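# Move the TB bottle from fridge bin to bench

## Task

Find the bottle marked TB in the refrigerator's bin, lift it out and set it upright on the bench, keep the second bottle upright inside the refrigerator, then close the refrigerator door. If neither bottle carries the TB marking, take none out, close the door and press the CALL key on the operator panel until it latches. A call cannot be undone, so only press it when no TB bottle exists.

## Robot and tools

Robot: two six-joint UR-type arms, left_arm and right_arm, each with a Robotiq 2F-140 two-finger gripper and a wrist camera. Each arm rides its own carriage on one shared floor track. left_rail carries left_arm and is always the one at larger y; right_rail carries right_arm. These names do not match image left or right.

Scene frame: fixed to the table, table top at z = 0, +z up, +x the direction the arms face, +y to their left. The track runs along y at x = 0 (y = 0 at its middle); the table edge is at x = 0.17 m. Each arm base sits at x = 0, y = its carriage's position_m, z = 0.04 m, facing +x. Positions are metres, angles radians.

execute_actions(actions, cameras): actions is a list holding one action (or empty, which only reports and shows all cameras). An action may contain rows, steps, until, and left_rail / right_rail commands.
- rows: 1 to 15 rows, one per control step of 1/30 s. Every row is a single list of 18 numbers, each in [-1, 1], covering both arms even if one stays still: left_arm's 6 joint values (shoulder pan, shoulder lift, elbow, wrist 1, wrist 2, wrist 3), then left gripper position, force_limit, speed, then the same 9 for right_arm. Joint values are offsets, scaled so 1.0 = 2.222 rad, measured from the arm's Joint targets as they were when the action began (not from the previous row). Sending the same offset in a later call moves further. Joint ranges: wrist 1-3, pan and lift ±6.283, elbow ±3.142; a call that pushes a joint over 0.010 rad beyond its range is refused, and one clipped at its end reports "joint sent to its limit". To keep an arm still, send zeros for its joints; to keep a gripper unchanged, resend its last three numbers (0 is a real command).
- Gripper numbers are absolute commands: position +1 = fully open (140 mm), about -0.8 = pads touching, -1 = close until blocked. force_limit sets squeeze (about 14 N at -1, 40 N at 0, 58 N at +1); speed sets finger speed (about 30 mm/s at -1, 140 at 0, 250 at +1). Both start at +1. Faster closing grips harder.
- steps: 1 to 450 control steps (default 15), at least as many as rows. After the last row the arms keep heading to the last targets. Joint targets move at most 3.14 rad/s, so big moves may need several calls; after a cut-short move, send the remainder.
- until: stop the action early on rail conditions only, e.g. {"right_rail": {"position_status": ["!=", "moving"]}}, or {"all": {"status": "ended"}}. Numbers need a comparison (=, !=, <, <=, >, >=).
- Rails: {"left_rail": {"position_m": x}} gives an absolute target (left_rail -0.8 to 1.5 m, right_rail -1.5 to 0.8 m), plus optional speed_m_s (0.01 to 1) and acceleration_factor (0.1 to 1), or {"stop": true}. Any out-of-range value or unknown name rejects the whole call. Drive by sending position_m, then wait with an until on that rail. Keep carriages at least 0.78 m apart. Let a carriage arrive before aiming its gripper at a scene point.
- cameras: list of names (cam_high, cam_low, cam_bench_left, cam_bench_mid, cam_bench_right, cam_left_wrist, cam_right_wrist), ["all"] or [].

zoom_image(camera, region): enlarges [x0, y0, x1, y1] pixels (at most 504 by 504) of that camera's latest image; useful for reading bottle lettering. zero_wrist_force(arm): tares that arm's wrist force/torque sensor. read_manual(section): licence texts only. finished_scene(scene): ends the scene irreversibly; the goal must hold with the robot idle.

Results: per arm end_effector_position (point between closed pads), end_effector_quat_wxyz, velocities; Joint positions and Joint targets per arm, block order rail (m) then the six joints; Joint torques (include the arm's own weight, offset and noisy; positive toward larger angle); Wrist force/torque in the gripper's own axes; Motor temperatures; Tool commands; rail position_m, position_status (moving, done, contact_stop, time_out, stopped, stopped_with_arm, stopped_for_other_arm, stopped_for_other_carriage) and position_answer (taken or not_taken). The gripper's fingers point along its +z and close along its y. object_status: 0 moving, 1 blocked while opening, 2 blocked while closing (a grip), 3 reached target or pads met. position_measured is in counts: 3 open, about 139 at 60 mm, 200 at 20 mm, 230 closed. "joint command not followed" means the clearance check altered that arm's targets.

Gripping tips: close with position -1 and confirm status 2. Grip with the outer quarter of the pads near the fingertips; fingers can fold if gripping near the palm or if pushed tip-first into a surface. To squeeze harder, raise force_limit and nudge position (-1 to -0.98). To loosen, open and reclose slowly.

Avoid: anything falling off the table, onto the track or the metal strip; dropping or releasing moving parts; slams and hard pushes on fixed or heavy things; the arms or grippers touching each other. An external force around 150 N, or joint contact torque at its limit (138 N m for the big joints, 25.7 N m for wrists), halts that arm for 10 s. Hot motors (85 °C) brake an arm for 30 to 60 s; avoid long stretched holds and pushing into unreachable poses. Large twisting loads on the gripper also count against you.

Each tool is called as a command line: name --argument value for each argument, lists and objects as JSON in quotes; but a table of rows of numbers goes row by row, as --pt "numbers of a row", without its own name.

## Session

execute_actions --actions '[]'

Scene clock: 0.00 s.
left_arm: end_effector_position=(+0.3456, +1.2784, +0.5800) position_measured=3 object_status=3 end_effector_quat_wxyz=(+0.000, +0.000, +1.000, +0.000) | right_arm: end_effector_position=(+0.3456, -1.2502, +0.5800) position_measured=3 object_status=3 end_effector_quat_wxyz=(+0.000, +0.000, +1.000, +0.000)
Joint positions: left_arm=[1.251 -0.316 -1.725 0.971 -0.816 -1.571 -0.316] | right_arm=[-1.277 -0.316 -1.725 0.971 -0.816 -1.571 -0.316]
Joint velocities: within noise
Joint torques (N m): no reading
Motor temperatures (°C): left_arm=[37 40 37 45 44 34] | right_arm=[29 33 35 31 35 43]
Wrist force (N): no reading
Wrist torque (N m): no reading
Wrist force, peak (N): no reading
Joint targets: left_arm=[1.251 -0.316 -1.725 0.971 -0.816 -1.571 -0.316] | right_arm=[-1.277 -0.316 -1.725 0.971 -0.816 -1.571 -0.316]
Tool commands: left_gripper/position=+1.0 left_gripper/force_limit=+1.0 left_gripper/speed=+1.0 right_gripper/position=+1.0 right_gripper/force_limit=+1.0 right_gripper/speed=+1.0
left_rail: position_m=1.251 position_status=done
right_rail: position_m=-1.277 position_status=done

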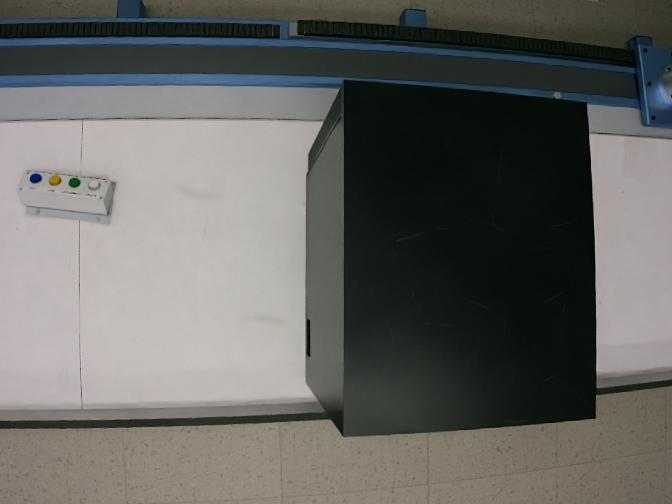

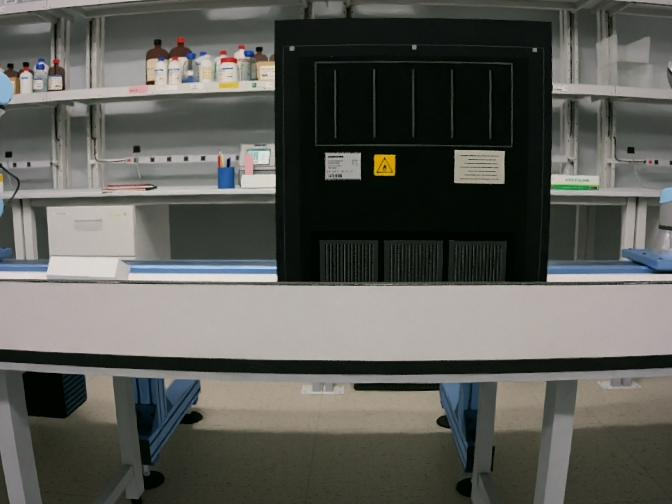

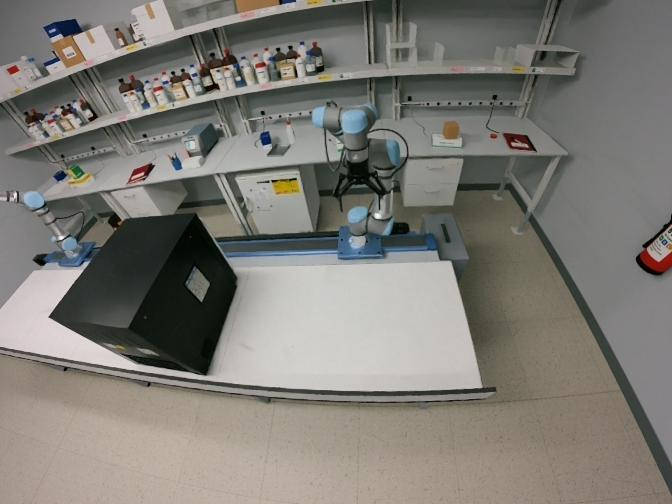

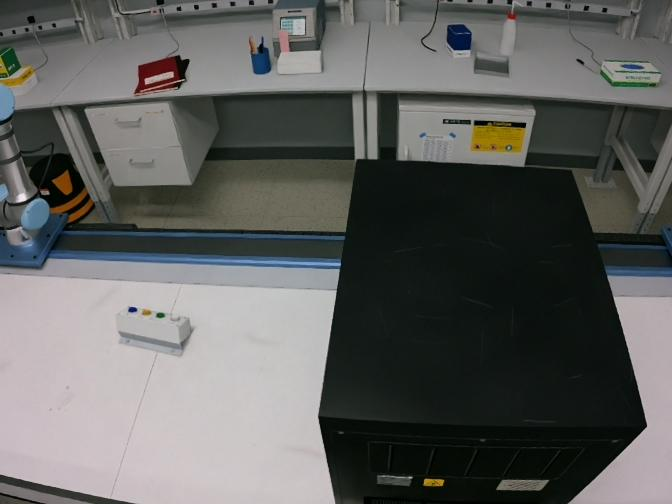

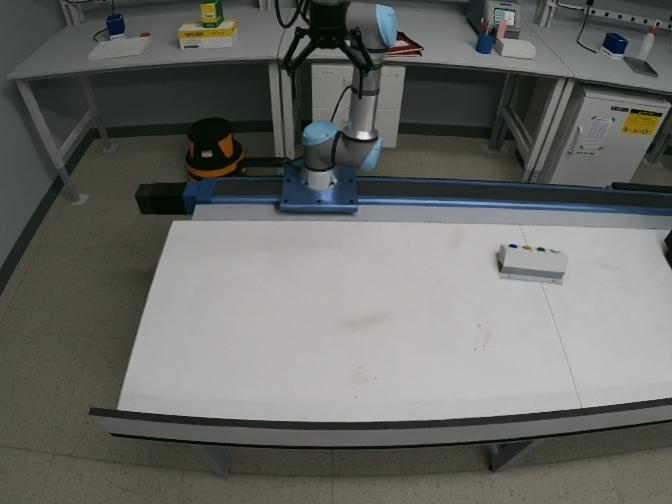

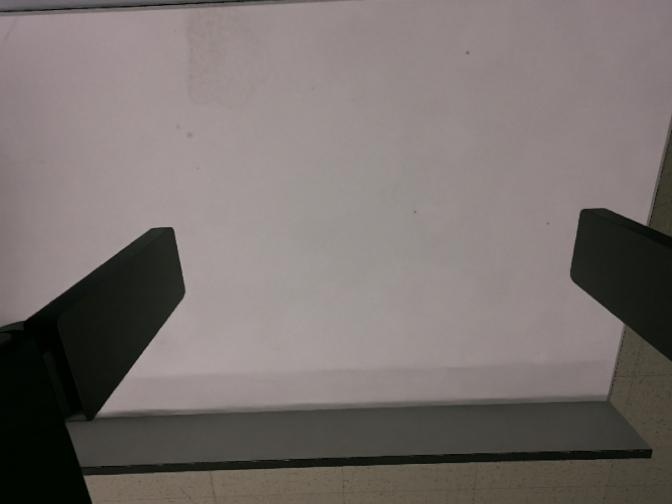

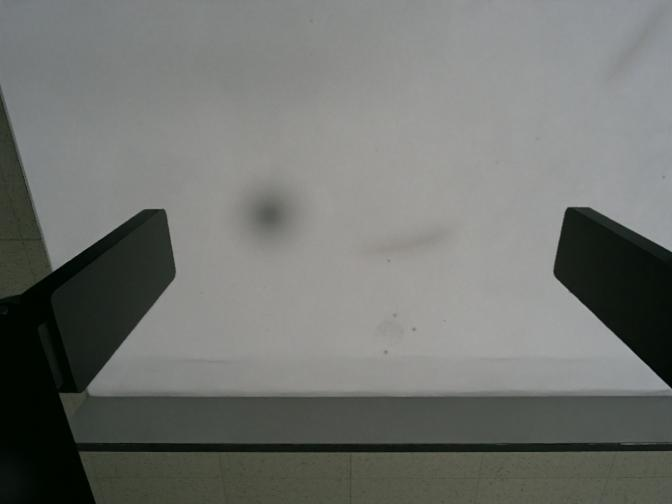

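zoom_image --camera "cam_high" --region '[280, 60, 420, 200]'

zoom_image --camera "cam_high" --region '[270, 280, 420, 450]'

zoom_image --camera "cam_bench_mid" --region '[260, 150, 400, 504]'

zoom_image --camera "cam_bench_left" --region '[40, 200, 260, 390]'

zoom_image --camera "cam_bench_mid" --region '[100, 290, 220, 370]'

zoom_image --camera "cam_low" --region '[270, 10, 560, 290]'

Scaled by 3.600 from the camera's 672x504 image, which has a finer 960x720 frame.

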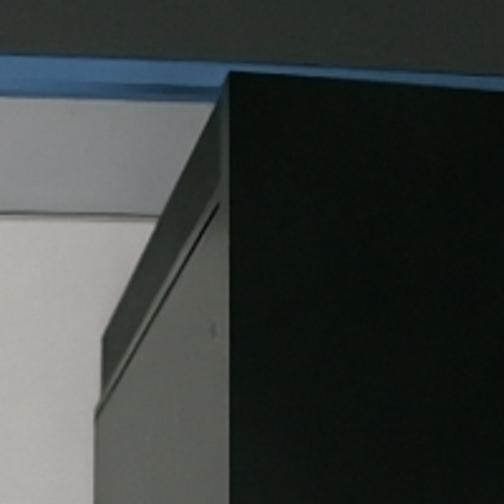

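Scaled by 2.965 from the camera's 672x504 image, which has a finer 960x720 frame.

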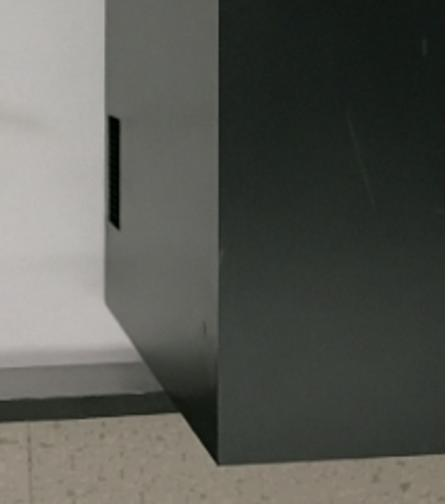

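Scaled by 1.424 from the camera's 672x504 image, which has a finer 960x720 frame.

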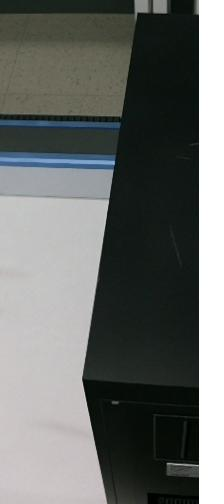

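Scaled by 2.291 from the camera's 672x504 image, which has a finer 960x720 frame.

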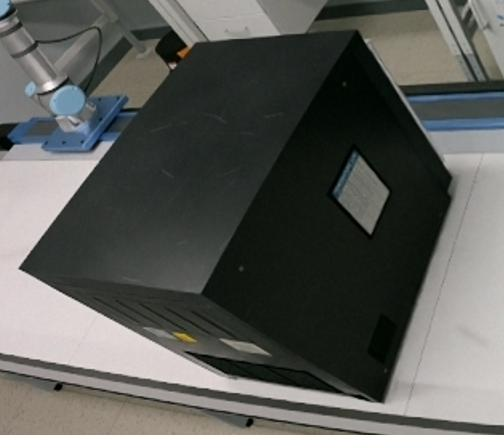

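Scaled by 4.200 from the camera's 672x504 image, which has a finer 960x720 frame.

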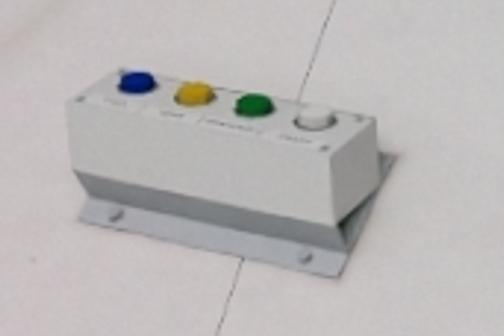

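Scaled by 1.738 from the camera's 672x504 image, which has a finer 960x720 frame.

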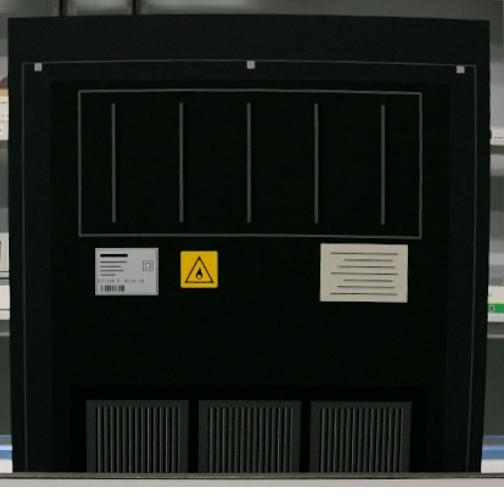

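execute_actions --actions '[{"rows":[[0,0,0,0,0,0,1,1,1,-0.55,0.06,0.12,0.17,-0.02,0.07,1,1,1]],"steps":40}]'

execute_actions --actions '[{"rows":[[0,0,0,0,0,0,1,1,1,-0.568,0.071,0.112,0.173,-0.025,0.072,1,1,1]],"steps":40}]'

execute_actions --actions '[{"right_rail":{"position_m":0.3,"speed_m_s":0.8},"steps":200,"until":{"right_rail":{"position_status":["!=","moving"]}}}]' --cameras '["cam_right_wrist","cam_bench_mid"]'

Scene clock: 110.57 s.
left_arm: end_effector_position=(+0.3456, +1.2784, +0.5800) position_measured=3 object_status=3 end_effector_quat_wxyz=(+0.000, +0.000, +1.000, +0.000) | right_arm: end_effector_position=(+0.1263, -1.4852, +0.4722) position_measured=3 object_status=3 end_effector_quat_wxyz=(-0.266, +0.582, +0.720, +0.271)
Joint positions: left_arm=[1.251 -0.316 -1.725 0.971 -0.816 -1.571 -0.316] | right_arm=[-1.277 -1.538 -1.592 1.237 -0.438 -1.615 -0.16]
Joint torques (N m): left_arm=[0.45 -9.98 -17.49 -2.95 -0.15 -0.17] | right_arm=[-8.45 -12.5 -15.22 1.27 -1.17 1.03]
Wrist force (N): left_arm=[-0.1 0.1 0.0] | right_arm=[-1.2 0.1 0.5]
Wrist torque (N m): left_arm=[0.01 0.03 0.00] | right_arm=[-0.07 0.42 -0.06]
Wrist force, peak (N): left_arm=[-0.3 0.1 0.2] | right_arm=[9.5 14.2 -20.1]
Joint targets: left_arm=[1.251 -0.316 -1.725 0.971 -0.816 -1.571 -0.316] | right_arm=[-1.277 -1.538 -1.592 1.237 -0.438 -1.615 -0.160]
left_rail: position_m=1.251 position_status=done
right_rail: position_m=-1.277 position_status=done

Scene clock: 112.10 s.
left_arm: end_effector_position=(+0.3456, +1.2784, +0.5800) position_measured=3 object_status=3 end_effector_quat_wxyz=(+0.000, +0.000, +1.000, +0.000) | right_arm: end_effector_position=(-0.0979, -1.4208, +0.5029) position_measured=3 object_status=3 end_effector_quat_wxyz=(-0.155, +0.691, +0.155, +0.689)
Joint positions: left_arm=[1.251 -0.316 -1.725 0.971 -0.816 -1.571 -0.316] | right_arm=[-1.277 -2.8 -1.434 1.486 -0.054 -1.671 0]
Joint torques (N m): left_arm=[0.2 -10.58 -16.62 -3 -0.07 -0.14] | right_arm=[-8.44 -18.23 -13.79 4.08 -0.92 1.09]
Wrist force (N): left_arm=[-0.1 0.1 0.0] | right_arm=[-1.6 -0.5 1.2]
Wrist torque (N m): left_arm=[0.02 0.03 0.00] | right_arm=[-0.19 0.58 -0.07]
Wrist force, peak (N): left_arm=[-0.3 -0.2 0.0] | right_arm=[14.2 11.9 -5.8]
Joint targets: left_arm=[1.251 -0.316 -1.725 0.971 -0.816 -1.571 -0.316] | right_arm=[-1.277 -2.800 -1.434 1.486 -0.054 -1.671 0.000]
left_rail: position_m=1.251 position_status=done
right_rail: position_m=-1.277 position_status=done

Scene clock: 115.70 s.
left_arm: end_effector_position=(+0.3456, +1.2784, +0.5800) position_measured=3 object_status=3 end_effector_quat_wxyz=(+0.000, +0.000, +1.000, +0.000) | right_arm: end_effector_position=(-0.0979, +0.1567, +0.5029) position_measured=3 object_status=3 end_effector_quat_wxyz=(-0.155, +0.691, +0.155, +0.689)
Joint positions: left_arm=[1.251 -0.316 -1.725 0.971 -0.816 -1.571 -0.316] | right_arm=[0.3 -2.8 -1.434 1.486 -0.054 -1.671 0]
Joint torques (N m): left_arm=[0.05 -10.21 -16.43 -2.94 -0.1 -0.12] | right_arm=[1.36 -27.57 -21.73 1.59 0.67 0.85]
Wrist force (N): left_arm=[-0.1 -0.1 0.1] | right_arm=[-1.7 -0.4 1.4]
Wrist torque (N m): left_arm=[-0.01 0.01 0.00] | right_arm=[-0.17 0.61 -0.07]
Wrist force, peak (N): left_arm=[-0.4 0.0 0.1] | right_arm=[-1.7 -1.7 1.7]
Joint targets: left_arm=[1.251 -0.316 -1.725 0.971 -0.816 -1.571 -0.316] | right_arm=[0.300 -2.800 -1.434 1.486 -0.054 -1.671 0.000]
Tool commands: left_gripper/position=+1.0 left_gripper/force_limit=+1.0 left_gripper/speed=+1.0 right_gripper/position=+1.0 right_gripper/force_limit=+1.0 right_gripper/speed=+1.0
left_rail: position_m=1.251 position_status=done
right_rail: position_m=0.300 speed_m_s=0.80 position_status=done
camera_calibration:
cam_right_wrist: T_world_to_cam=[[0.434972, -0.900414, -0.00728355, 0.200073], [-0.33647, -0.155029, -0.928845, 0.457421], [0.835217, 0.406473, -0.370396, 0.349103], [0, 0, 0, 1]] pos_world=[-0.224694, 0.109161, 0.555637]
Images, in order (width x height): cam_bench_mid 672x504, cam_right_wrist 672x504.

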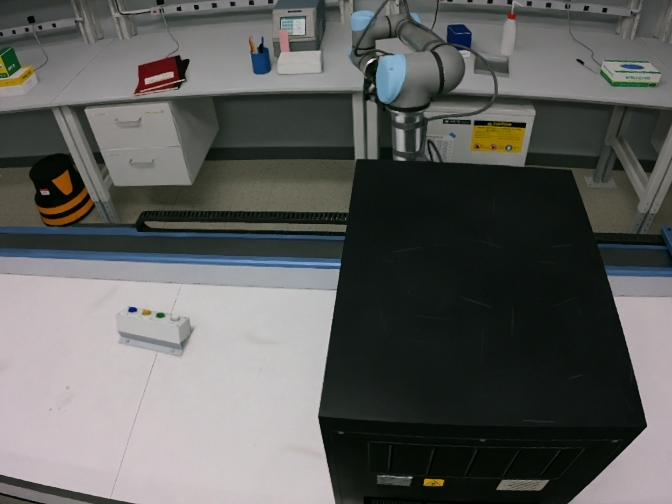

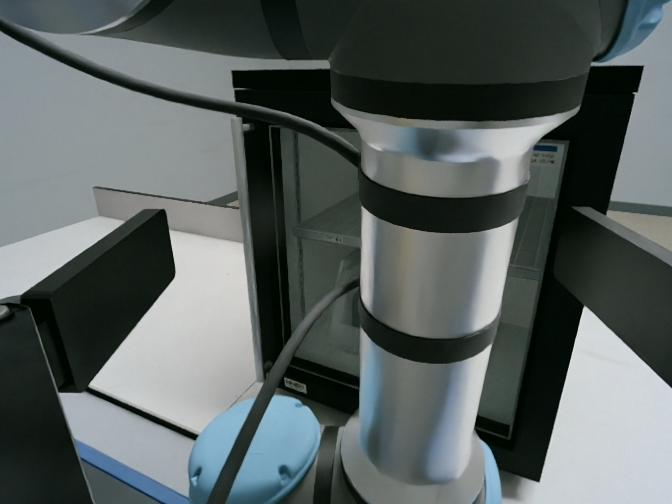

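execute_actions --actions '[{"rows":[[-0.55,0.013,0.17,0.17,0.2,0.07,1,1,1,0,0,0,0,0,0,1,1,1]],"steps":45,"right_rail":{"position_m":-0.5}}]'

execute_actions --actions '[{"rows":[[-0.568,0.013,0.17,0.171,0.215,0.072,1,1,1,0,0,0,0,0,0,1,1,1]],"steps":50}]'

execute_actions --actions '[{"left_rail":{"position_m":0.9,"speed_m_s":0.6},"steps":200,"until":{"left_rail":{"position_status":["!=","moving"]}}}]' --cameras '["cam_left_wrist"]'

zoom_image --camera "cam_left_wrist" --region '[170, 0, 672, 504]'

Scene clock: 148.37 s.
left_arm: end_effector_position=(+0.3256, +1.2728, +0.4887) position_measured=3 object_status=3 end_effector_quat_wxyz=(-0.220, +0.401, +0.812, +0.363) | right_arm: end_effector_position=(-0.0979, -0.6433, +0.5029) position_measured=3 object_status=3 end_effector_quat_wxyz=(-0.155, +0.691, +0.155, +0.689)
Joint positions: left_arm=[1.251 -0.892 -1.696 1.348 -0.438 -1.127 -0.161] | right_arm=[-0.5 -2.8 -1.434 1.486 -0.054 -1.671 0]
Joint torques (N m): left_arm=[-5.42 -4.92 -9.87 0.87 1.99 1.41] | right_arm=[-8.72 -26.18 -25.13 2.53 -0.99 0.05]
Wrist force (N): left_arm=[-1.5 0.9 0.2] | right_arm=[-1.7 -0.7 1.4]
Wrist torque (N m): left_arm=[-0.04 0.67 0.17] | right_arm=[-0.23 0.58 -0.07]
Wrist force, peak (N): left_arm=[-2.0 0.4 0.0] | right_arm=[-1.7 -2.3 2.0]
Joint targets: left_arm=[1.251 -0.892 -1.696 1.348 -0.438 -1.126 -0.160] | right_arm=[-0.500 -2.800 -1.434 1.486 -0.054 -1.671 0.000]
left_rail: position_m=1.251 position_status=done
right_rail: position_m=-0.500 speed_m_s=0.80 position_status=done
led back after a hold (left arm): the arm was led back toward your command in small steps, so it may still be short of it.
joint command not followed: on one or more control steps a check withheld the commanded joint targets of the left arm, and it was not sent them on those steps.
cause: while a carriage moves, is told to move, or has just stopped, the clearance check judges arm commands more strictly, and it could not pass these joint targets: it found too little room between the arms, or a fault had stopped an arm; next, move the arms while the carriages stand.

Scene clock: 150.23 s.
left_arm: end_effector_position=(+0.2287, +0.9055, +0.5029) position_measured=3 object_status=3 end_effector_quat_wxyz=(-0.023, +0.707, +0.023, +0.707) | right_arm: end_effector_position=(-0.0979, -0.6433, +0.5029) position_measured=3 object_status=3 end_effector_quat_wxyz=(-0.155, +0.691, +0.155, +0.689)
Joint positions: left_arm=[1.251 -2.154 -1.667 1.726 -0.058 -0.649 0] | right_arm=[-0.5 -2.8 -1.434 1.486 -0.054 -1.671 0]
Joint torques (N m): left_arm=[-6.69 -9.48 -9.49 2.87 1.27 1.36] | right_arm=[-8.42 -31.39 -23.24 3.25 -1.04 -0.06]
Wrist force (N): left_arm=[-2.5 0.7 1.0] | right_arm=[-1.7 -0.6 1.3]
Wrist torque (N m): left_arm=[0.09 1.08 0.16] | right_arm=[-0.20 0.60 -0.07]
Wrist force, peak (N): left_arm=[-6.4 1.7 9.4] | right_arm=[-1.9 -0.6 1.3]
Joint targets: left_arm=[1.251 -2.154 -1.667 1.726 -0.058 -0.649 0.000] | right_arm=[-0.500 -2.800 -1.434 1.486 -0.054 -1.671 0.000]
left_rail: position_m=1.251 position_status=done
right_rail: position_m=-0.500 speed_m_s=0.80 position_status=done

Scene clock: 152.03 s.
left_arm: end_effector_position=(+0.2287, +0.5544, +0.5029) position_measured=3 object_status=3 end_effector_quat_wxyz=(-0.023, +0.707, +0.023, +0.707) | right_arm: end_effector_position=(-0.0979, -0.6433, +0.5029) position_measured=3 object_status=3 end_effector_quat_wxyz=(-0.155, +0.691, +0.155, +0.689)
Joint positions: left_arm=[0.9 -2.154 -1.667 1.726 -0.058 -0.649 0] | right_arm=[-0.5 -2.8 -1.434 1.486 -0.054 -1.671 0]
Joint torques (N m): left_arm=[-3.49 -9.43 -15.84 -0.28 0.28 1.33] | right_arm=[-8.52 -32.44 -20.55 3.36 -0.79 -0.16]
Wrist force (N): left_arm=[-2.3 0.8 0.9] | right_arm=[-1.6 -0.8 1.1]
Wrist torque (N m): left_arm=[0.11 1.04 0.16] | right_arm=[-0.25 0.58 -0.07]
Wrist force, peak (N): left_arm=[-2.5 1.6 0.9] | right_arm=[-1.8 -0.7 1.4]
Joint targets: left_arm=[0.900 -2.154 -1.667 1.726 -0.058 -0.649 0.000] | right_arm=[-0.500 -2.800 -1.434 1.486 -0.054 -1.671 0.000]
Tool commands: left_gripper/position=+1.0 left_gripper/force_limit=+1.0 left_gripper/speed=+1.0 right_gripper/position=+1.0 right_gripper/force_limit=+1.0 right_gripper/speed=+1.0
left_rail: position_m=0.900 speed_m_s=0.60 position_status=done
right_rail: position_m=-0.500 speed_m_s=0.80 position_status=done
camera_calibration:
cam_left_wrist: T_world_to_cam=[[0.0677613, -0.996881, -0.040446, 0.571591], [-0.353245, 0.0139415, -0.935427, 0.548824], [0.933074, 0.0776731, -0.351199, 0.0628297], [0, 0, 0, 1]] pos_world=[0.0965128, 0.557277, 0.558569]
Images, in order (width x height): cam_left_wrist 672x504.

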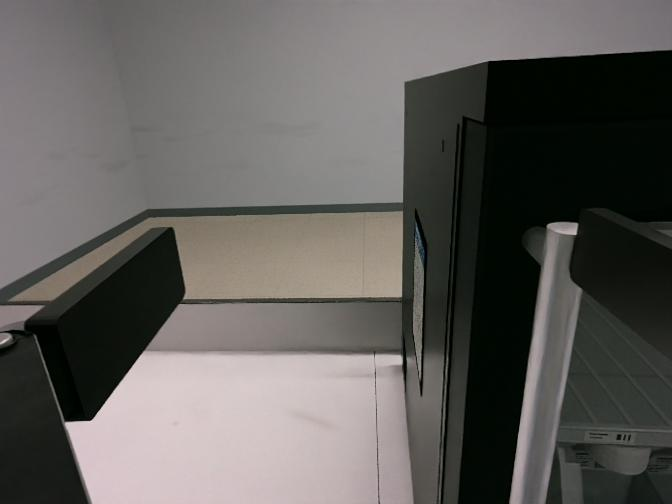

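Scaled by 1.000.

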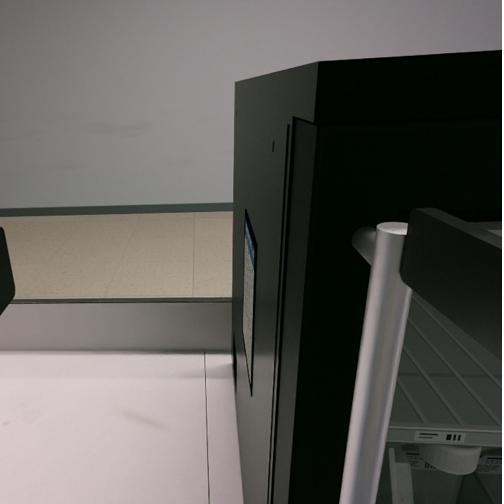

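execute_actions --actions '[{"rows":[[-0.291,0,0,0,0,0,1,1,0,0,0,0,0,0,0,1,1,0]],"steps":40}]' --cameras '["cam_left_wrist"]'

zoom_image --camera "cam_left_wrist" --region '[170, 0, 672, 504]'

Scene clock: 163.00 s.
left_arm: end_effector_position=(-0.0257, +0.4864, +0.5029) position_measured=3 object_status=3 end_effector_quat_wxyz=(+0.203, +0.677, -0.202, +0.677) | right_arm: end_effector_position=(-0.0979, -0.6433, +0.5029) position_measured=3 object_status=3 end_effector_quat_wxyz=(-0.155, +0.691, +0.155, +0.689)
Joint positions: left_arm=[0.9 -2.801 -1.667 1.726 -0.058 -0.649 0] | right_arm=[-0.5 -2.8 -1.434 1.486 -0.054 -1.671 0]
Joint torques (N m): left_arm=[-6.47 -23.31 -25.59 2.89 1.16 0.5] | right_arm=[-7.48 -32.52 -14.81 3.35 -0.6 -0.49]
Wrist force (N): left_arm=[-2.4 0.7 1.1] | right_arm=[-1.7 -0.7 1.2]
Wrist torque (N m): left_arm=[0.09 1.07 0.16] | right_arm=[-0.23 0.58 -0.07]
Wrist force, peak (N): left_arm=[-2.3 -0.3 12.6] | right_arm=[-2.0 -0.7 1.4]
Joint targets: left_arm=[0.900 -2.801 -1.667 1.726 -0.058 -0.649 0.000] | right_arm=[-0.500 -2.800 -1.434 1.486 -0.054 -1.671 0.000]
left_rail: position_m=0.900 speed_m_s=0.60 position_status=done
right_rail: position_m=-0.500 speed_m_s=0.80 position_status=done
camera_calibration:
cam_left_wrist: T_world_to_cam=[[-0.546468, -0.836507, -0.0403684, 0.427138], [-0.273597, 0.223876, -0.935427, 0.359882], [0.791529, -0.500136, -0.351206, 0.582798], [0, 0, 0, 1]] pos_world=[-0.129422, 0.568214, 0.558569]
Images, in order (width x height): cam_left_wrist 672x504.

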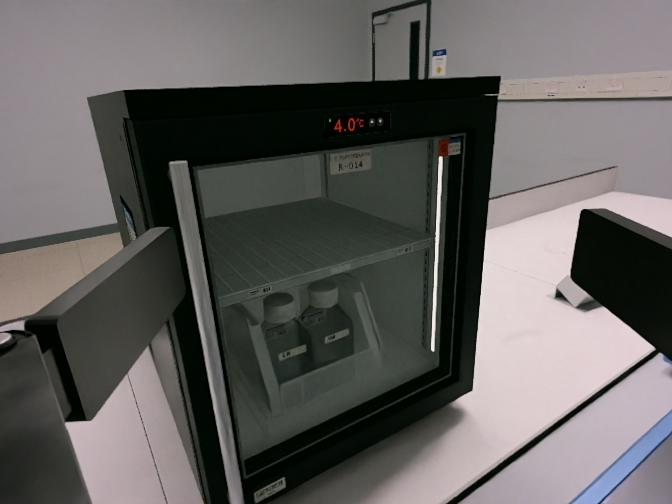

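Scaled by 1.000.

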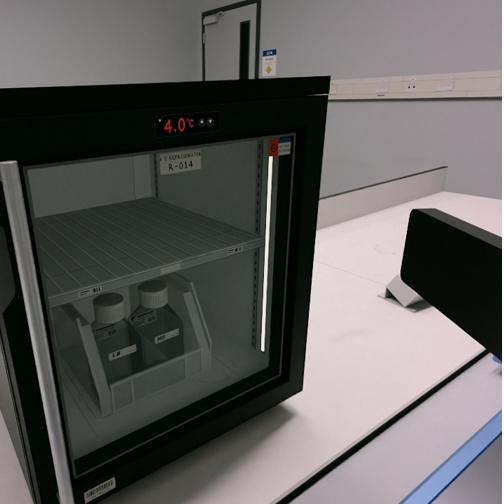

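zoom_image --camera "cam_left_wrist" --region '[250, 270, 370, 390]'

zoom_image --camera "cam_left_wrist" --region '[264, 305, 320, 361]'

zoom_image --camera "cam_left_wrist" --region '[310, 305, 366, 361]'

Scaled by 4.200 from the camera's 672x504 image, which has a finer 960x720 frame.

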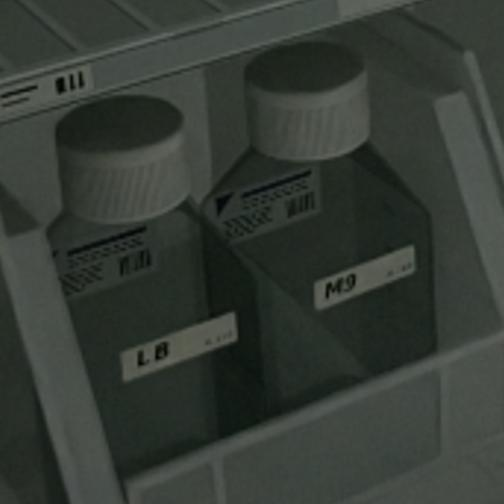

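Scaled by 9.000 from the camera's 672x504 image, which has a finer 960x720 frame.

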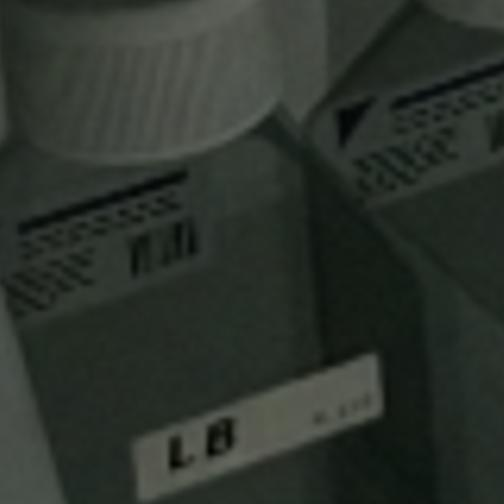

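Scaled by 9.000 from the camera's 672x504 image, which has a finer 960x720 frame.

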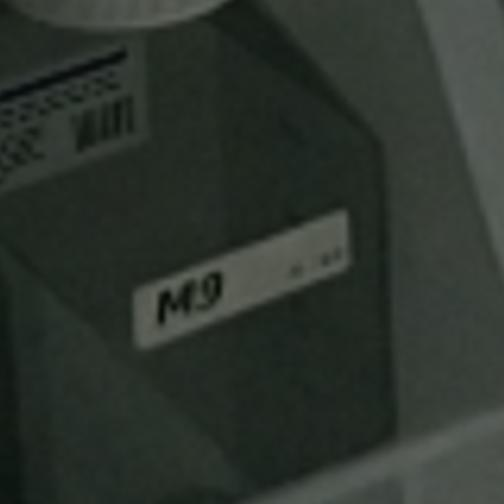

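zoom_image --camera "cam_left_wrist" --region '[80, 70, 240, 230]'

zoom_image --camera "cam_left_wrist" --region '[400, 60, 520, 180]'

zoom_image --camera "cam_left_wrist" --region '[140, 400, 340, 504]'

Scaled by 3.150 from the camera's 672x504 image, which has a finer 960x720 frame.

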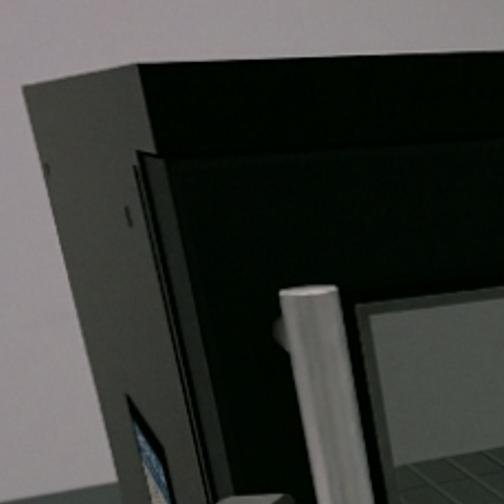

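Scaled by 4.200 from the camera's 672x504 image, which has a finer 960x720 frame.

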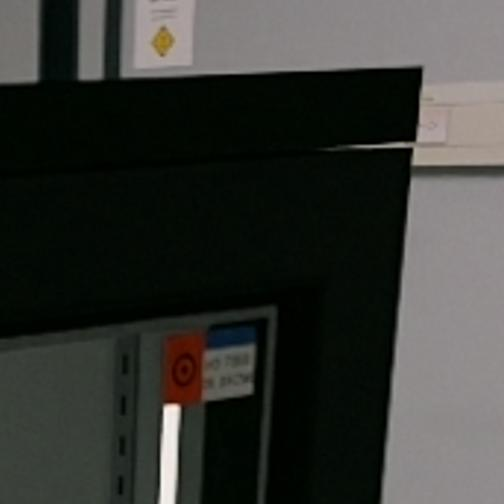

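Scaled by 2.520 from the camera's 672x504 image, which has a finer 960x720 frame.

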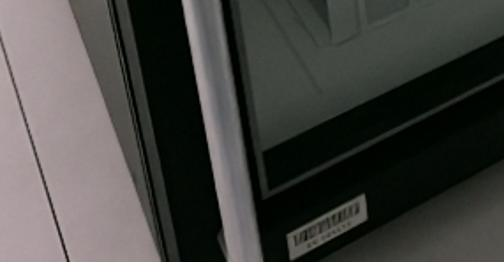

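execute_actions --actions '[{"rows":[[0,0,0,0,0,0,1,1,0,0.568,-0.071,-0.112,-0.173,0.025,-0.072,1,1,0]],"steps":45}]'

execute_actions --actions '[{"rows":[[0,0,0,0,0,0,1,1,0,0.55,-0.06,-0.12,-0.17,0.02,-0.07,1,1,0]],"steps":45}]'

execute_actions --actions '[{"right_rail":{"position_m":-0.59,"speed_m_s":0.4},"steps":200,"until":{"right_rail":{"position_status":["!=","moving"]}}}]' --cameras '["cam_right_wrist","cam_bench_mid"]'

Scene clock: 203.23 s.
left_arm: end_effector_position=(-0.0257, +0.4864, +0.5029) position_measured=3 object_status=3 end_effector_quat_wxyz=(+0.203, +0.677, -0.202, +0.677) | right_arm: end_effector_position=(+0.1263, -0.7077, +0.4722) position_measured=3 object_status=3 end_effector_quat_wxyz=(-0.266, +0.582, +0.720, +0.271)
Joint positions: left_arm=[0.9 -2.801 -1.667 1.726 -0.058 -0.649 0] | right_arm=[-0.5 -1.538 -1.592 1.237 -0.438 -1.615 -0.16]
Joint torques (N m): left_arm=[-5.69 -23.13 -25.8 2.19 1.05 -0.7] | right_arm=[8.17 -27.02 -29.54 -1.68 1.2 -1.5]
Wrist force (N): left_arm=[-2.5 0.7 1.0] | right_arm=[-0.8 -0.3 0.8]
Wrist torque (N m): left_arm=[0.10 1.08 0.17] | right_arm=[-0.15 0.35 0.12]
Wrist force, peak (N): left_arm=[-2.5 0.7 1.3] | right_arm=[-13.4 -10.7 -2.5]
Joint targets: left_arm=[0.900 -2.801 -1.667 1.726 -0.058 -0.649 0.000] | right_arm=[-0.500 -1.538 -1.592 1.237 -0.438 -1.615 -0.160]
left_rail: position_m=0.900 speed_m_s=0.60 position_status=done
right_rail: position_m=-0.500 speed_m_s=0.80 position_status=done

Scene clock: 204.93 s.
left_arm: end_effector_position=(-0.0257, +0.4864, +0.5029) position_measured=3 object_status=3 end_effector_quat_wxyz=(+0.203, +0.677, -0.202, +0.677) | right_arm: end_effector_position=(+0.3456, -0.4728, +0.5800) position_measured=3 object_status=3 end_effector_quat_wxyz=(+0.000, +0.000, +1.000, +0.000)
Joint positions: left_arm=[0.9 -2.801 -1.667 1.726 -0.058 -0.649 0] | right_arm=[-0.5 -0.316 -1.725 0.971 -0.816 -1.571 -0.316]
Joint torques (N m): left_arm=[-5.86 -22.99 -25.45 2.19 1.07 -0.81] | right_arm=[8.07 -18.4 -27.46 -4.18 1.21 -1.52]
Wrist force (N): left_arm=[-2.3 0.5 1.0] | right_arm=[-0.2 -0.1 0.0]
Wrist torque (N m): left_arm=[0.05 1.04 0.16] | right_arm=[-0.02 0.04 0.16]
Wrist force, peak (N): left_arm=[-2.6 0.5 1.1] | right_arm=[-13.9 -12.1 8.3]
Joint targets: left_arm=[0.900 -2.801 -1.667 1.726 -0.058 -0.649 0.000] | right_arm=[-0.500 -0.316 -1.725 0.971 -0.816 -1.571 -0.316]
left_rail: position_m=0.900 speed_m_s=0.60 position_status=done
right_rail: position_m=-0.500 speed_m_s=0.80 position_status=done

Scene clock: 205.97 s.
left_arm: end_effector_position=(-0.0257, +0.4864, +0.5029) position_measured=3 object_status=3 end_effector_quat_wxyz=(+0.203, +0.677, -0.202, +0.677) | right_arm: end_effector_position=(+0.3456, -0.5627, +0.5800) position_measured=3 object_status=3 end_effector_quat_wxyz=(+0.000, +0.000, +1.000, +0.000)
Joint positions: left_arm=[0.9 -2.801 -1.667 1.726 -0.058 -0.649 0] | right_arm=[-0.59 -0.316 -1.725 0.971 -0.816 -1.571 -0.316]
Joint torques (N m): left_arm=[-6.22 -22.59 -25.96 2.09 1.09 -0.84] | right_arm=[-1.93 -6.57 -23.12 -3.89 -0.05 -1.42]
Wrist force (N): left_arm=[-2.3 0.7 1.1] | right_arm=[0.0 -0.4 0.2]
Wrist torque (N m): left_arm=[0.09 1.04 0.16] | right_arm=[-0.10 -0.01 0.16]
Wrist force, peak (N): left_arm=[-2.6 0.7 1.0] | right_arm=[0.0 1.6 0.1]
Joint targets: left_arm=[0.900 -2.801 -1.667 1.726 -0.058 -0.649 0.000] | right_arm=[-0.590 -0.316 -1.725 0.971 -0.816 -1.571 -0.316]
Tool commands: left_gripper/position=+1.0 left_gripper/force_limit=+1.0 left_gripper/speed=+0.0 right_gripper/position=+1.0 right_gripper/force_limit=+1.0 right_gripper/speed=+0.0
left_rail: position_m=0.900 speed_m_s=0.60 position_status=done
right_rail: position_m=-0.590 speed_m_s=0.40 position_status=done
camera_calibration:
cam_right_wrist: T_world_to_cam=[[0.00747121, 0.999935, -0.00858393, 0.577881], [0.929579, -0.00378125, 0.368604, -0.538209], [0.368548, -0.0107334, -0.929547, 0.550615], [0, 0, 0, 1]] pos_world=[0.293063, -0.573969, 0.715169]
Images, in order (width x height): cam_bench_mid 672x504, cam_right_wrist 672x504.

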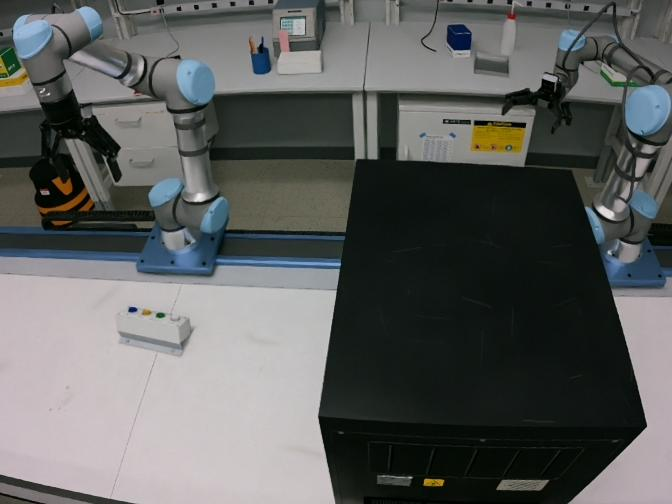

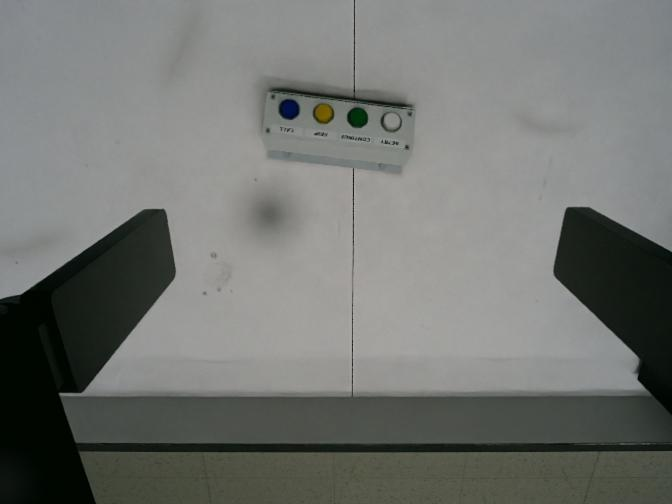

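zoom_image --camera "cam_right_wrist" --region '[250, 75, 430, 185]'

zoom_image --camera "cam_low" --region '[20, 240, 160, 300]'

Scaled by 2.800 from the camera's 672x504 image, which has a finer 960x720 frame.

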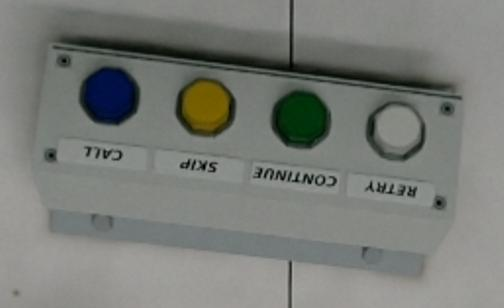

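This scene's latest camera images include none from cam_low. They are from: cam_bench_mid, cam_right_wrist. cam_low's image comes with the result of a call that names it in "cameras".

execute_actions --actions '[{"right_rail":{"position_m":-0.672,"speed_m_s":0.4},"steps":200,"until":{"right_rail":{"position_status":["!=","moving"]}}}]'

execute_actions --actions '[{"rows":[[0,0,0,0,0,0,1,1,0,0,-0.04,0.19,-0.15,0,0,-1,1,-1],[0,0,0,0,0,0,1,1,0,0,-0.121,0.575,-0.4545,0,0,-1,1,-1]],"steps":150}]' --cameras '["cam_right_wrist","cam_low","cam_bench_mid","cam_high"]'

zoom_image --camera "cam_low" --region '[10, 190, 160, 300]'

zoom_image --camera "cam_bench_mid" --region '[60, 220, 220, 370]'

Scene clock: 269.17 s.
left_arm: end_effector_position=(-0.0257, +0.4864, +0.5029) position_measured=3 object_status=3 end_effector_quat_wxyz=(+0.203, +0.677, -0.202, +0.677) | right_arm: end_effector_position=(+0.3456, -0.6448, +0.5800) position_measured=3 object_status=3 end_effector_quat_wxyz=(+0.000, +0.000, +1.000, +0.000)
Joint positions: left_arm=[0.9 -2.801 -1.667 1.726 -0.058 -0.649 0] | right_arm=[-0.672 -0.316 -1.725 0.971 -0.816 -1.571 -0.316]
Joint torques (N m): left_arm=[-5.48 -23.17 -25.66 1.61 1.1 -0.97] | right_arm=[-6.13 -7.91 -14.36 -2.58 -0.96 -1.14]
Wrist force (N): left_arm=[-2.3 0.6 1.0] | right_arm=[-0.4 -0.2 0.2]
Wrist torque (N m): left_arm=[0.08 1.04 0.17] | right_arm=[-0.04 0.08 0.16]
Wrist force, peak (N): left_arm=[-2.6 0.7 1.2] | right_arm=[-0.3 -1.3 0.1]
Joint targets: left_arm=[0.900 -2.801 -1.667 1.726 -0.058 -0.649 0.000] | right_arm=[-0.672 -0.316 -1.725 0.971 -0.816 -1.571 -0.316]
Tool commands: left_gripper/position=+1.0 left_gripper/force_limit=+1.0 left_gripper/speed=+0.0 right_gripper/position=+1.0 right_gripper/force_limit=+1.0 right_gripper/speed=+0.0
left_rail: position_m=0.900 speed_m_s=0.60 position_status=done
right_rail: position_m=-0.672 speed_m_s=0.40 position_status=done

Scene clock: 274.53 s.
left_arm: end_effector_position=(-0.0257, +0.4864, +0.5029) position_measured=3 object_status=3 end_effector_quat_wxyz=(+0.203, +0.677, -0.202, +0.677) | right_arm: end_effector_position=(+0.3314, -0.6401, +0.1804) position_measured=233 object_status=0 end_effector_quat_wxyz=(+0.001, +0.000, +1.000, +0.000)
Joint positions: left_arm=[0.9 -2.801 -1.667 1.726 -0.058 -0.649 0] | right_arm=[-0.672 -0.316 -1.994 2.248 -1.826 -1.571 -0.316]
Joint torques (N m): left_arm=[-5.56 -23.31 -26.71 1.25 0.93 -0.91] | right_arm=[7.84 -7.52 -19 -4.25 -0.97 -0.97]
Wrist force (N): left_arm=[-2.4 0.6 1.0] | right_arm=[-0.2 -0.1 0.0]
Wrist torque (N m): left_arm=[0.08 1.06 0.17] | right_arm=[-0.02 0.11 0.17]
Wrist force, peak (N): left_arm=[-2.8 0.6 1.1] | right_arm=[10.6 2.6 -11.1]
Joint targets: left_arm=[0.900 -2.801 -1.667 1.726 -0.058 -0.649 0.000] | right_arm=[-0.672 -0.316 -1.994 2.248 -1.826 -1.571 -0.316]
left_rail: position_m=0.900 speed_m_s=0.60 position_status=done
right_rail: position_m=-0.672 speed_m_s=0.40 position_status=done
camera_calibration:
cam_right_wrist: T_world_to_cam=[[0.00750316, 0.999932, -0.00889212, 0.651938], [0.929216, -0.0036865, 0.369519, -0.378005], [0.369461, -0.0110353, -0.929181, 0.182953], [0, 0, 0, 1]] pos_world=[0.278762, -0.651269, 0.315474]
Images, in order (width x height): cam_high 672x504, cam_low 672x504, cam_bench_mid 672x504, cam_right_wrist 672x504.

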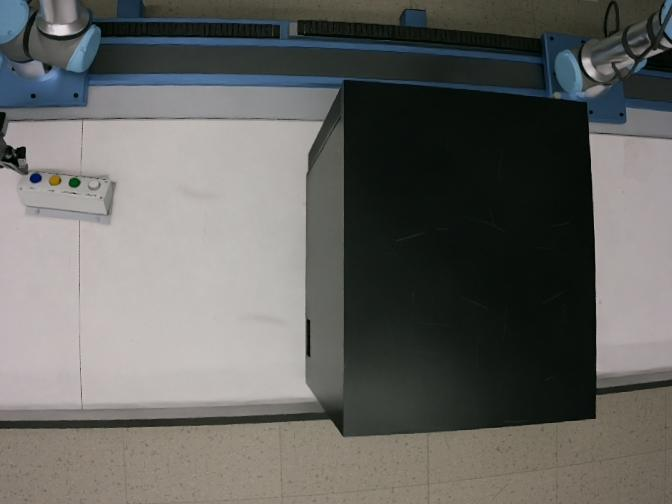

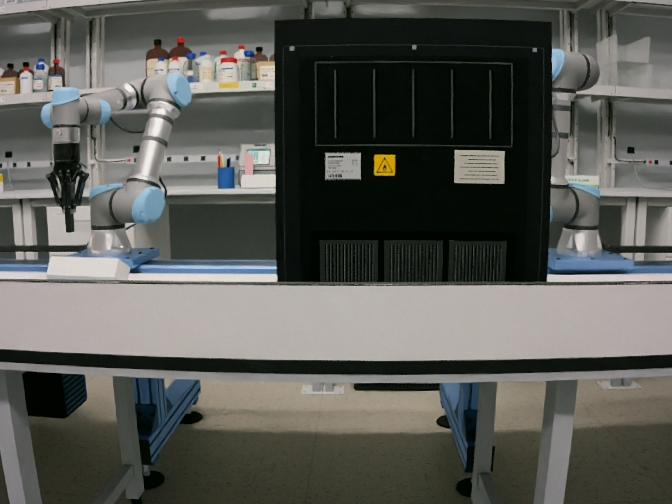

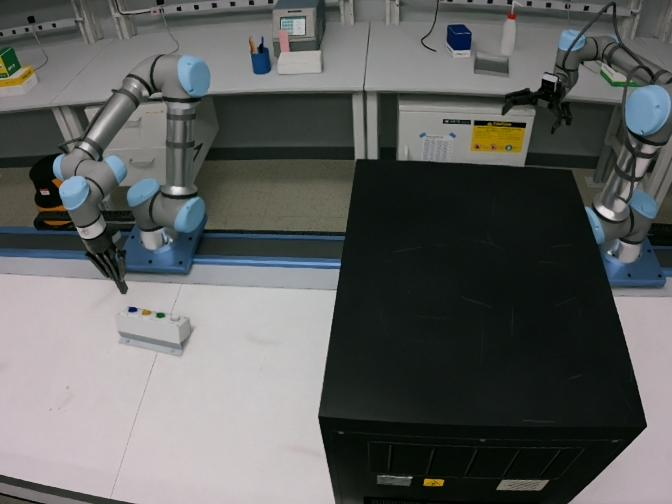

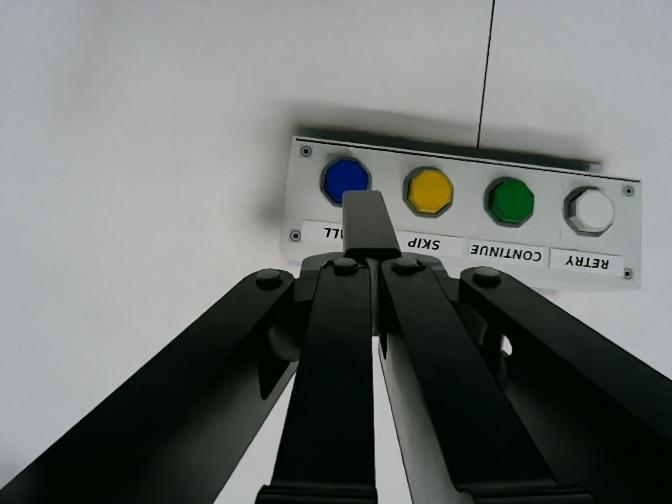

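Scaled by 3.360 from the camera's 672x504 image, which has a finer 960x720 frame.

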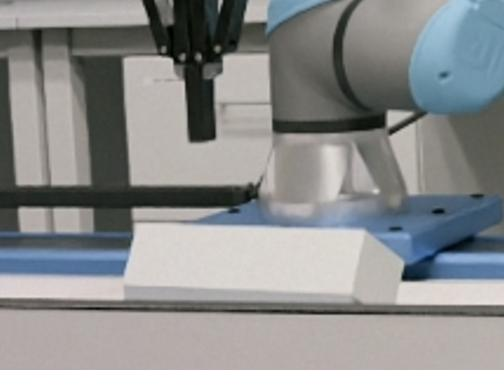

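Scaled by 3.150 from the camera's 672x504 image, which has a finer 960x720 frame.

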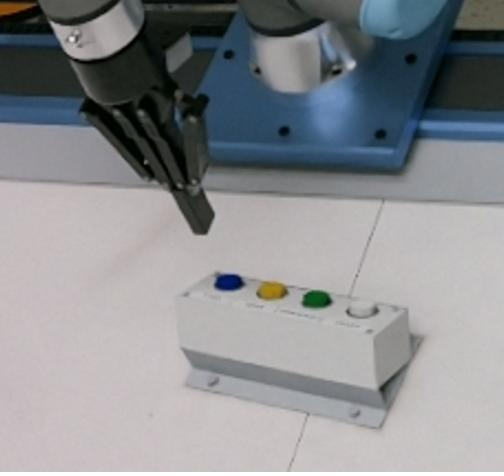

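execute_actions --actions '[{"right_rail":{"position_m":-0.6805,"speed_m_s":0.1},"steps":100,"until":{"right_rail":{"position_status":["!=","moving"]}}}]'

execute_actions --actions '[{"rows":[[0,0,0,0,0,0,1,1,0,0,0.004,0.018,-0.022,0,0,-1,1,-1],[0,0,0,0,0,0,1,1,0,0,0.0124,0.0545,-0.0663,0,0,-1,1,-1]],"steps":40}]' --cameras '["cam_right_wrist","cam_bench_mid"]'

zoom_image --camera "cam_bench_mid" --region '[80, 240, 200, 360]'

zero_wrist_force --arm "right_arm"

Scene clock: 342.57 s.
left_arm: end_effector_position=(-0.0257, +0.4864, +0.5029) position_measured=3 object_status=3 end_effector_quat_wxyz=(+0.203, +0.677, -0.202, +0.677) | right_arm: end_effector_position=(+0.3314, -0.6486, +0.1804) position_measured=233 object_status=3 end_effector_quat_wxyz=(+0.001, +0.000, +1.000, +0.000)
Joint positions: left_arm=[0.9 -2.801 -1.667 1.726 -0.058 -0.649 0] | right_arm=[-0.68 -0.316 -1.994 2.248 -1.826 -1.571 -0.316]
Joint torques (N m): left_arm=[-4.94 -22.81 -25.54 0.66 0.94 -0.97] | right_arm=[6.5 0.79 -20.16 -4.03 -0.78 -0.53]
Wrist force (N): left_arm=[-2.4 0.5 1.2] | right_arm=[-0.1 -0.1 0.2]
Wrist torque (N m): left_arm=[0.06 1.05 0.16] | right_arm=[-0.03 0.09 0.17]
Wrist force, peak (N): left_arm=[-2.7 0.7 1.2] | right_arm=[-0.6 -1.2 0.1]
Joint targets: left_arm=[0.900 -2.801 -1.667 1.726 -0.058 -0.649 0.000] | right_arm=[-0.680 -0.316 -1.994 2.248 -1.826 -1.571 -0.316]
Tool commands: left_gripper/position=+1.0 left_gripper/force_limit=+1.0 left_gripper/speed=+0.0 right_gripper/position=-1.0 right_gripper/force_limit=+1.0 right_gripper/speed=-1.0
left_rail: position_m=0.900 speed_m_s=0.60 position_status=done
right_rail: position_m=-0.680 speed_m_s=0.10 position_status=done

Scene clock: 344.10 s.
left_arm: end_effector_position=(-0.0257, +0.4864, +0.5029) position_measured=3 object_status=3 end_effector_quat_wxyz=(+0.203, +0.677, -0.202, +0.677) | right_arm: end_effector_position=(+0.3234, -0.6460, +0.1298) position_measured=233 object_status=3 end_effector_quat_wxyz=(+0.000, +0.000, +1.000, +0.000)
Joint positions: left_arm=[0.9 -2.801 -1.667 1.726 -0.058 -0.649 0] | right_arm=[-0.681 -0.316 -1.967 2.369 -1.973 -1.571 -0.316]
Joint torques (N m): left_arm=[-4.63 -22.86 -26.3 0.54 1.03 -1.07] | right_arm=[2.97 2.6 -17.79 -4.2 -0.85 -0.41]
Wrist force (N): left_arm=[-2.4 0.7 1.1] | right_arm=[-0.2 0.1 0.0]
Wrist torque (N m): left_arm=[0.09 1.06 0.16] | right_arm=[0.00 0.06 0.15]
Wrist force, peak (N): left_arm=[-2.6 0.8 1.2] | right_arm=[-1.8 -0.5 -7.1]
Joint targets: left_arm=[0.900 -2.801 -1.667 1.726 -0.058 -0.649 0.000] | right_arm=[-0.680 -0.316 -1.967 2.369 -1.973 -1.571 -0.316]
left_rail: position_m=0.900 speed_m_s=0.60 position_status=done
right_rail: position_m=-0.681 position_m_goal=-0.680 speed_m_s=0.10 position_status=done
camera_calibration:
cam_right_wrist: T_world_to_cam=[[0.00752348, 0.999936, -0.00845541, 0.65733], [0.929694, -0.00388056, 0.368311, -0.35196], [0.368255, -0.0106319, -0.929664, 0.139598], [0, 0, 0, 1]] pos_world=[0.270862, -0.657169, 0.264968]
Images, in order (width x height): cam_bench_mid 672x504, cam_right_wrist 672x504.

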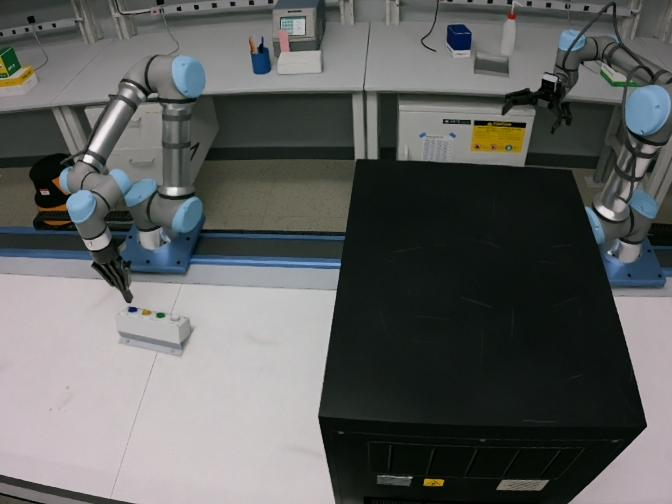

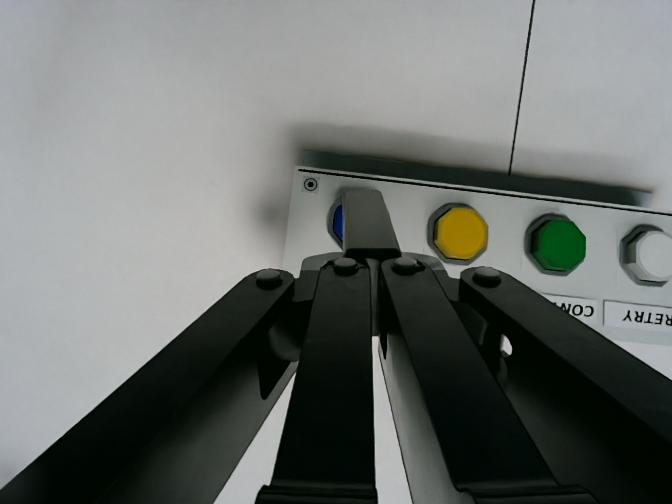

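Scaled by 4.200 from the camera's 672x504 image, which has a finer 960x720 frame.

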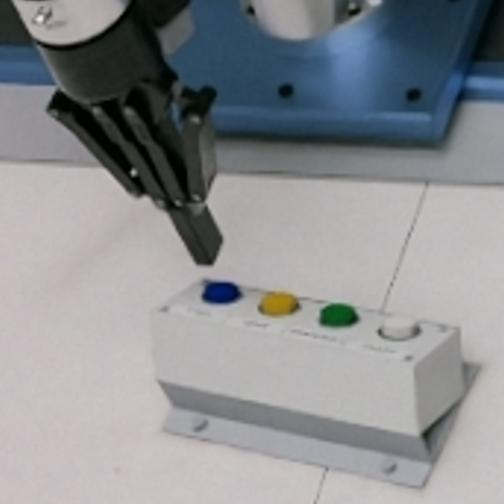

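Wrist force sensor zeroed.


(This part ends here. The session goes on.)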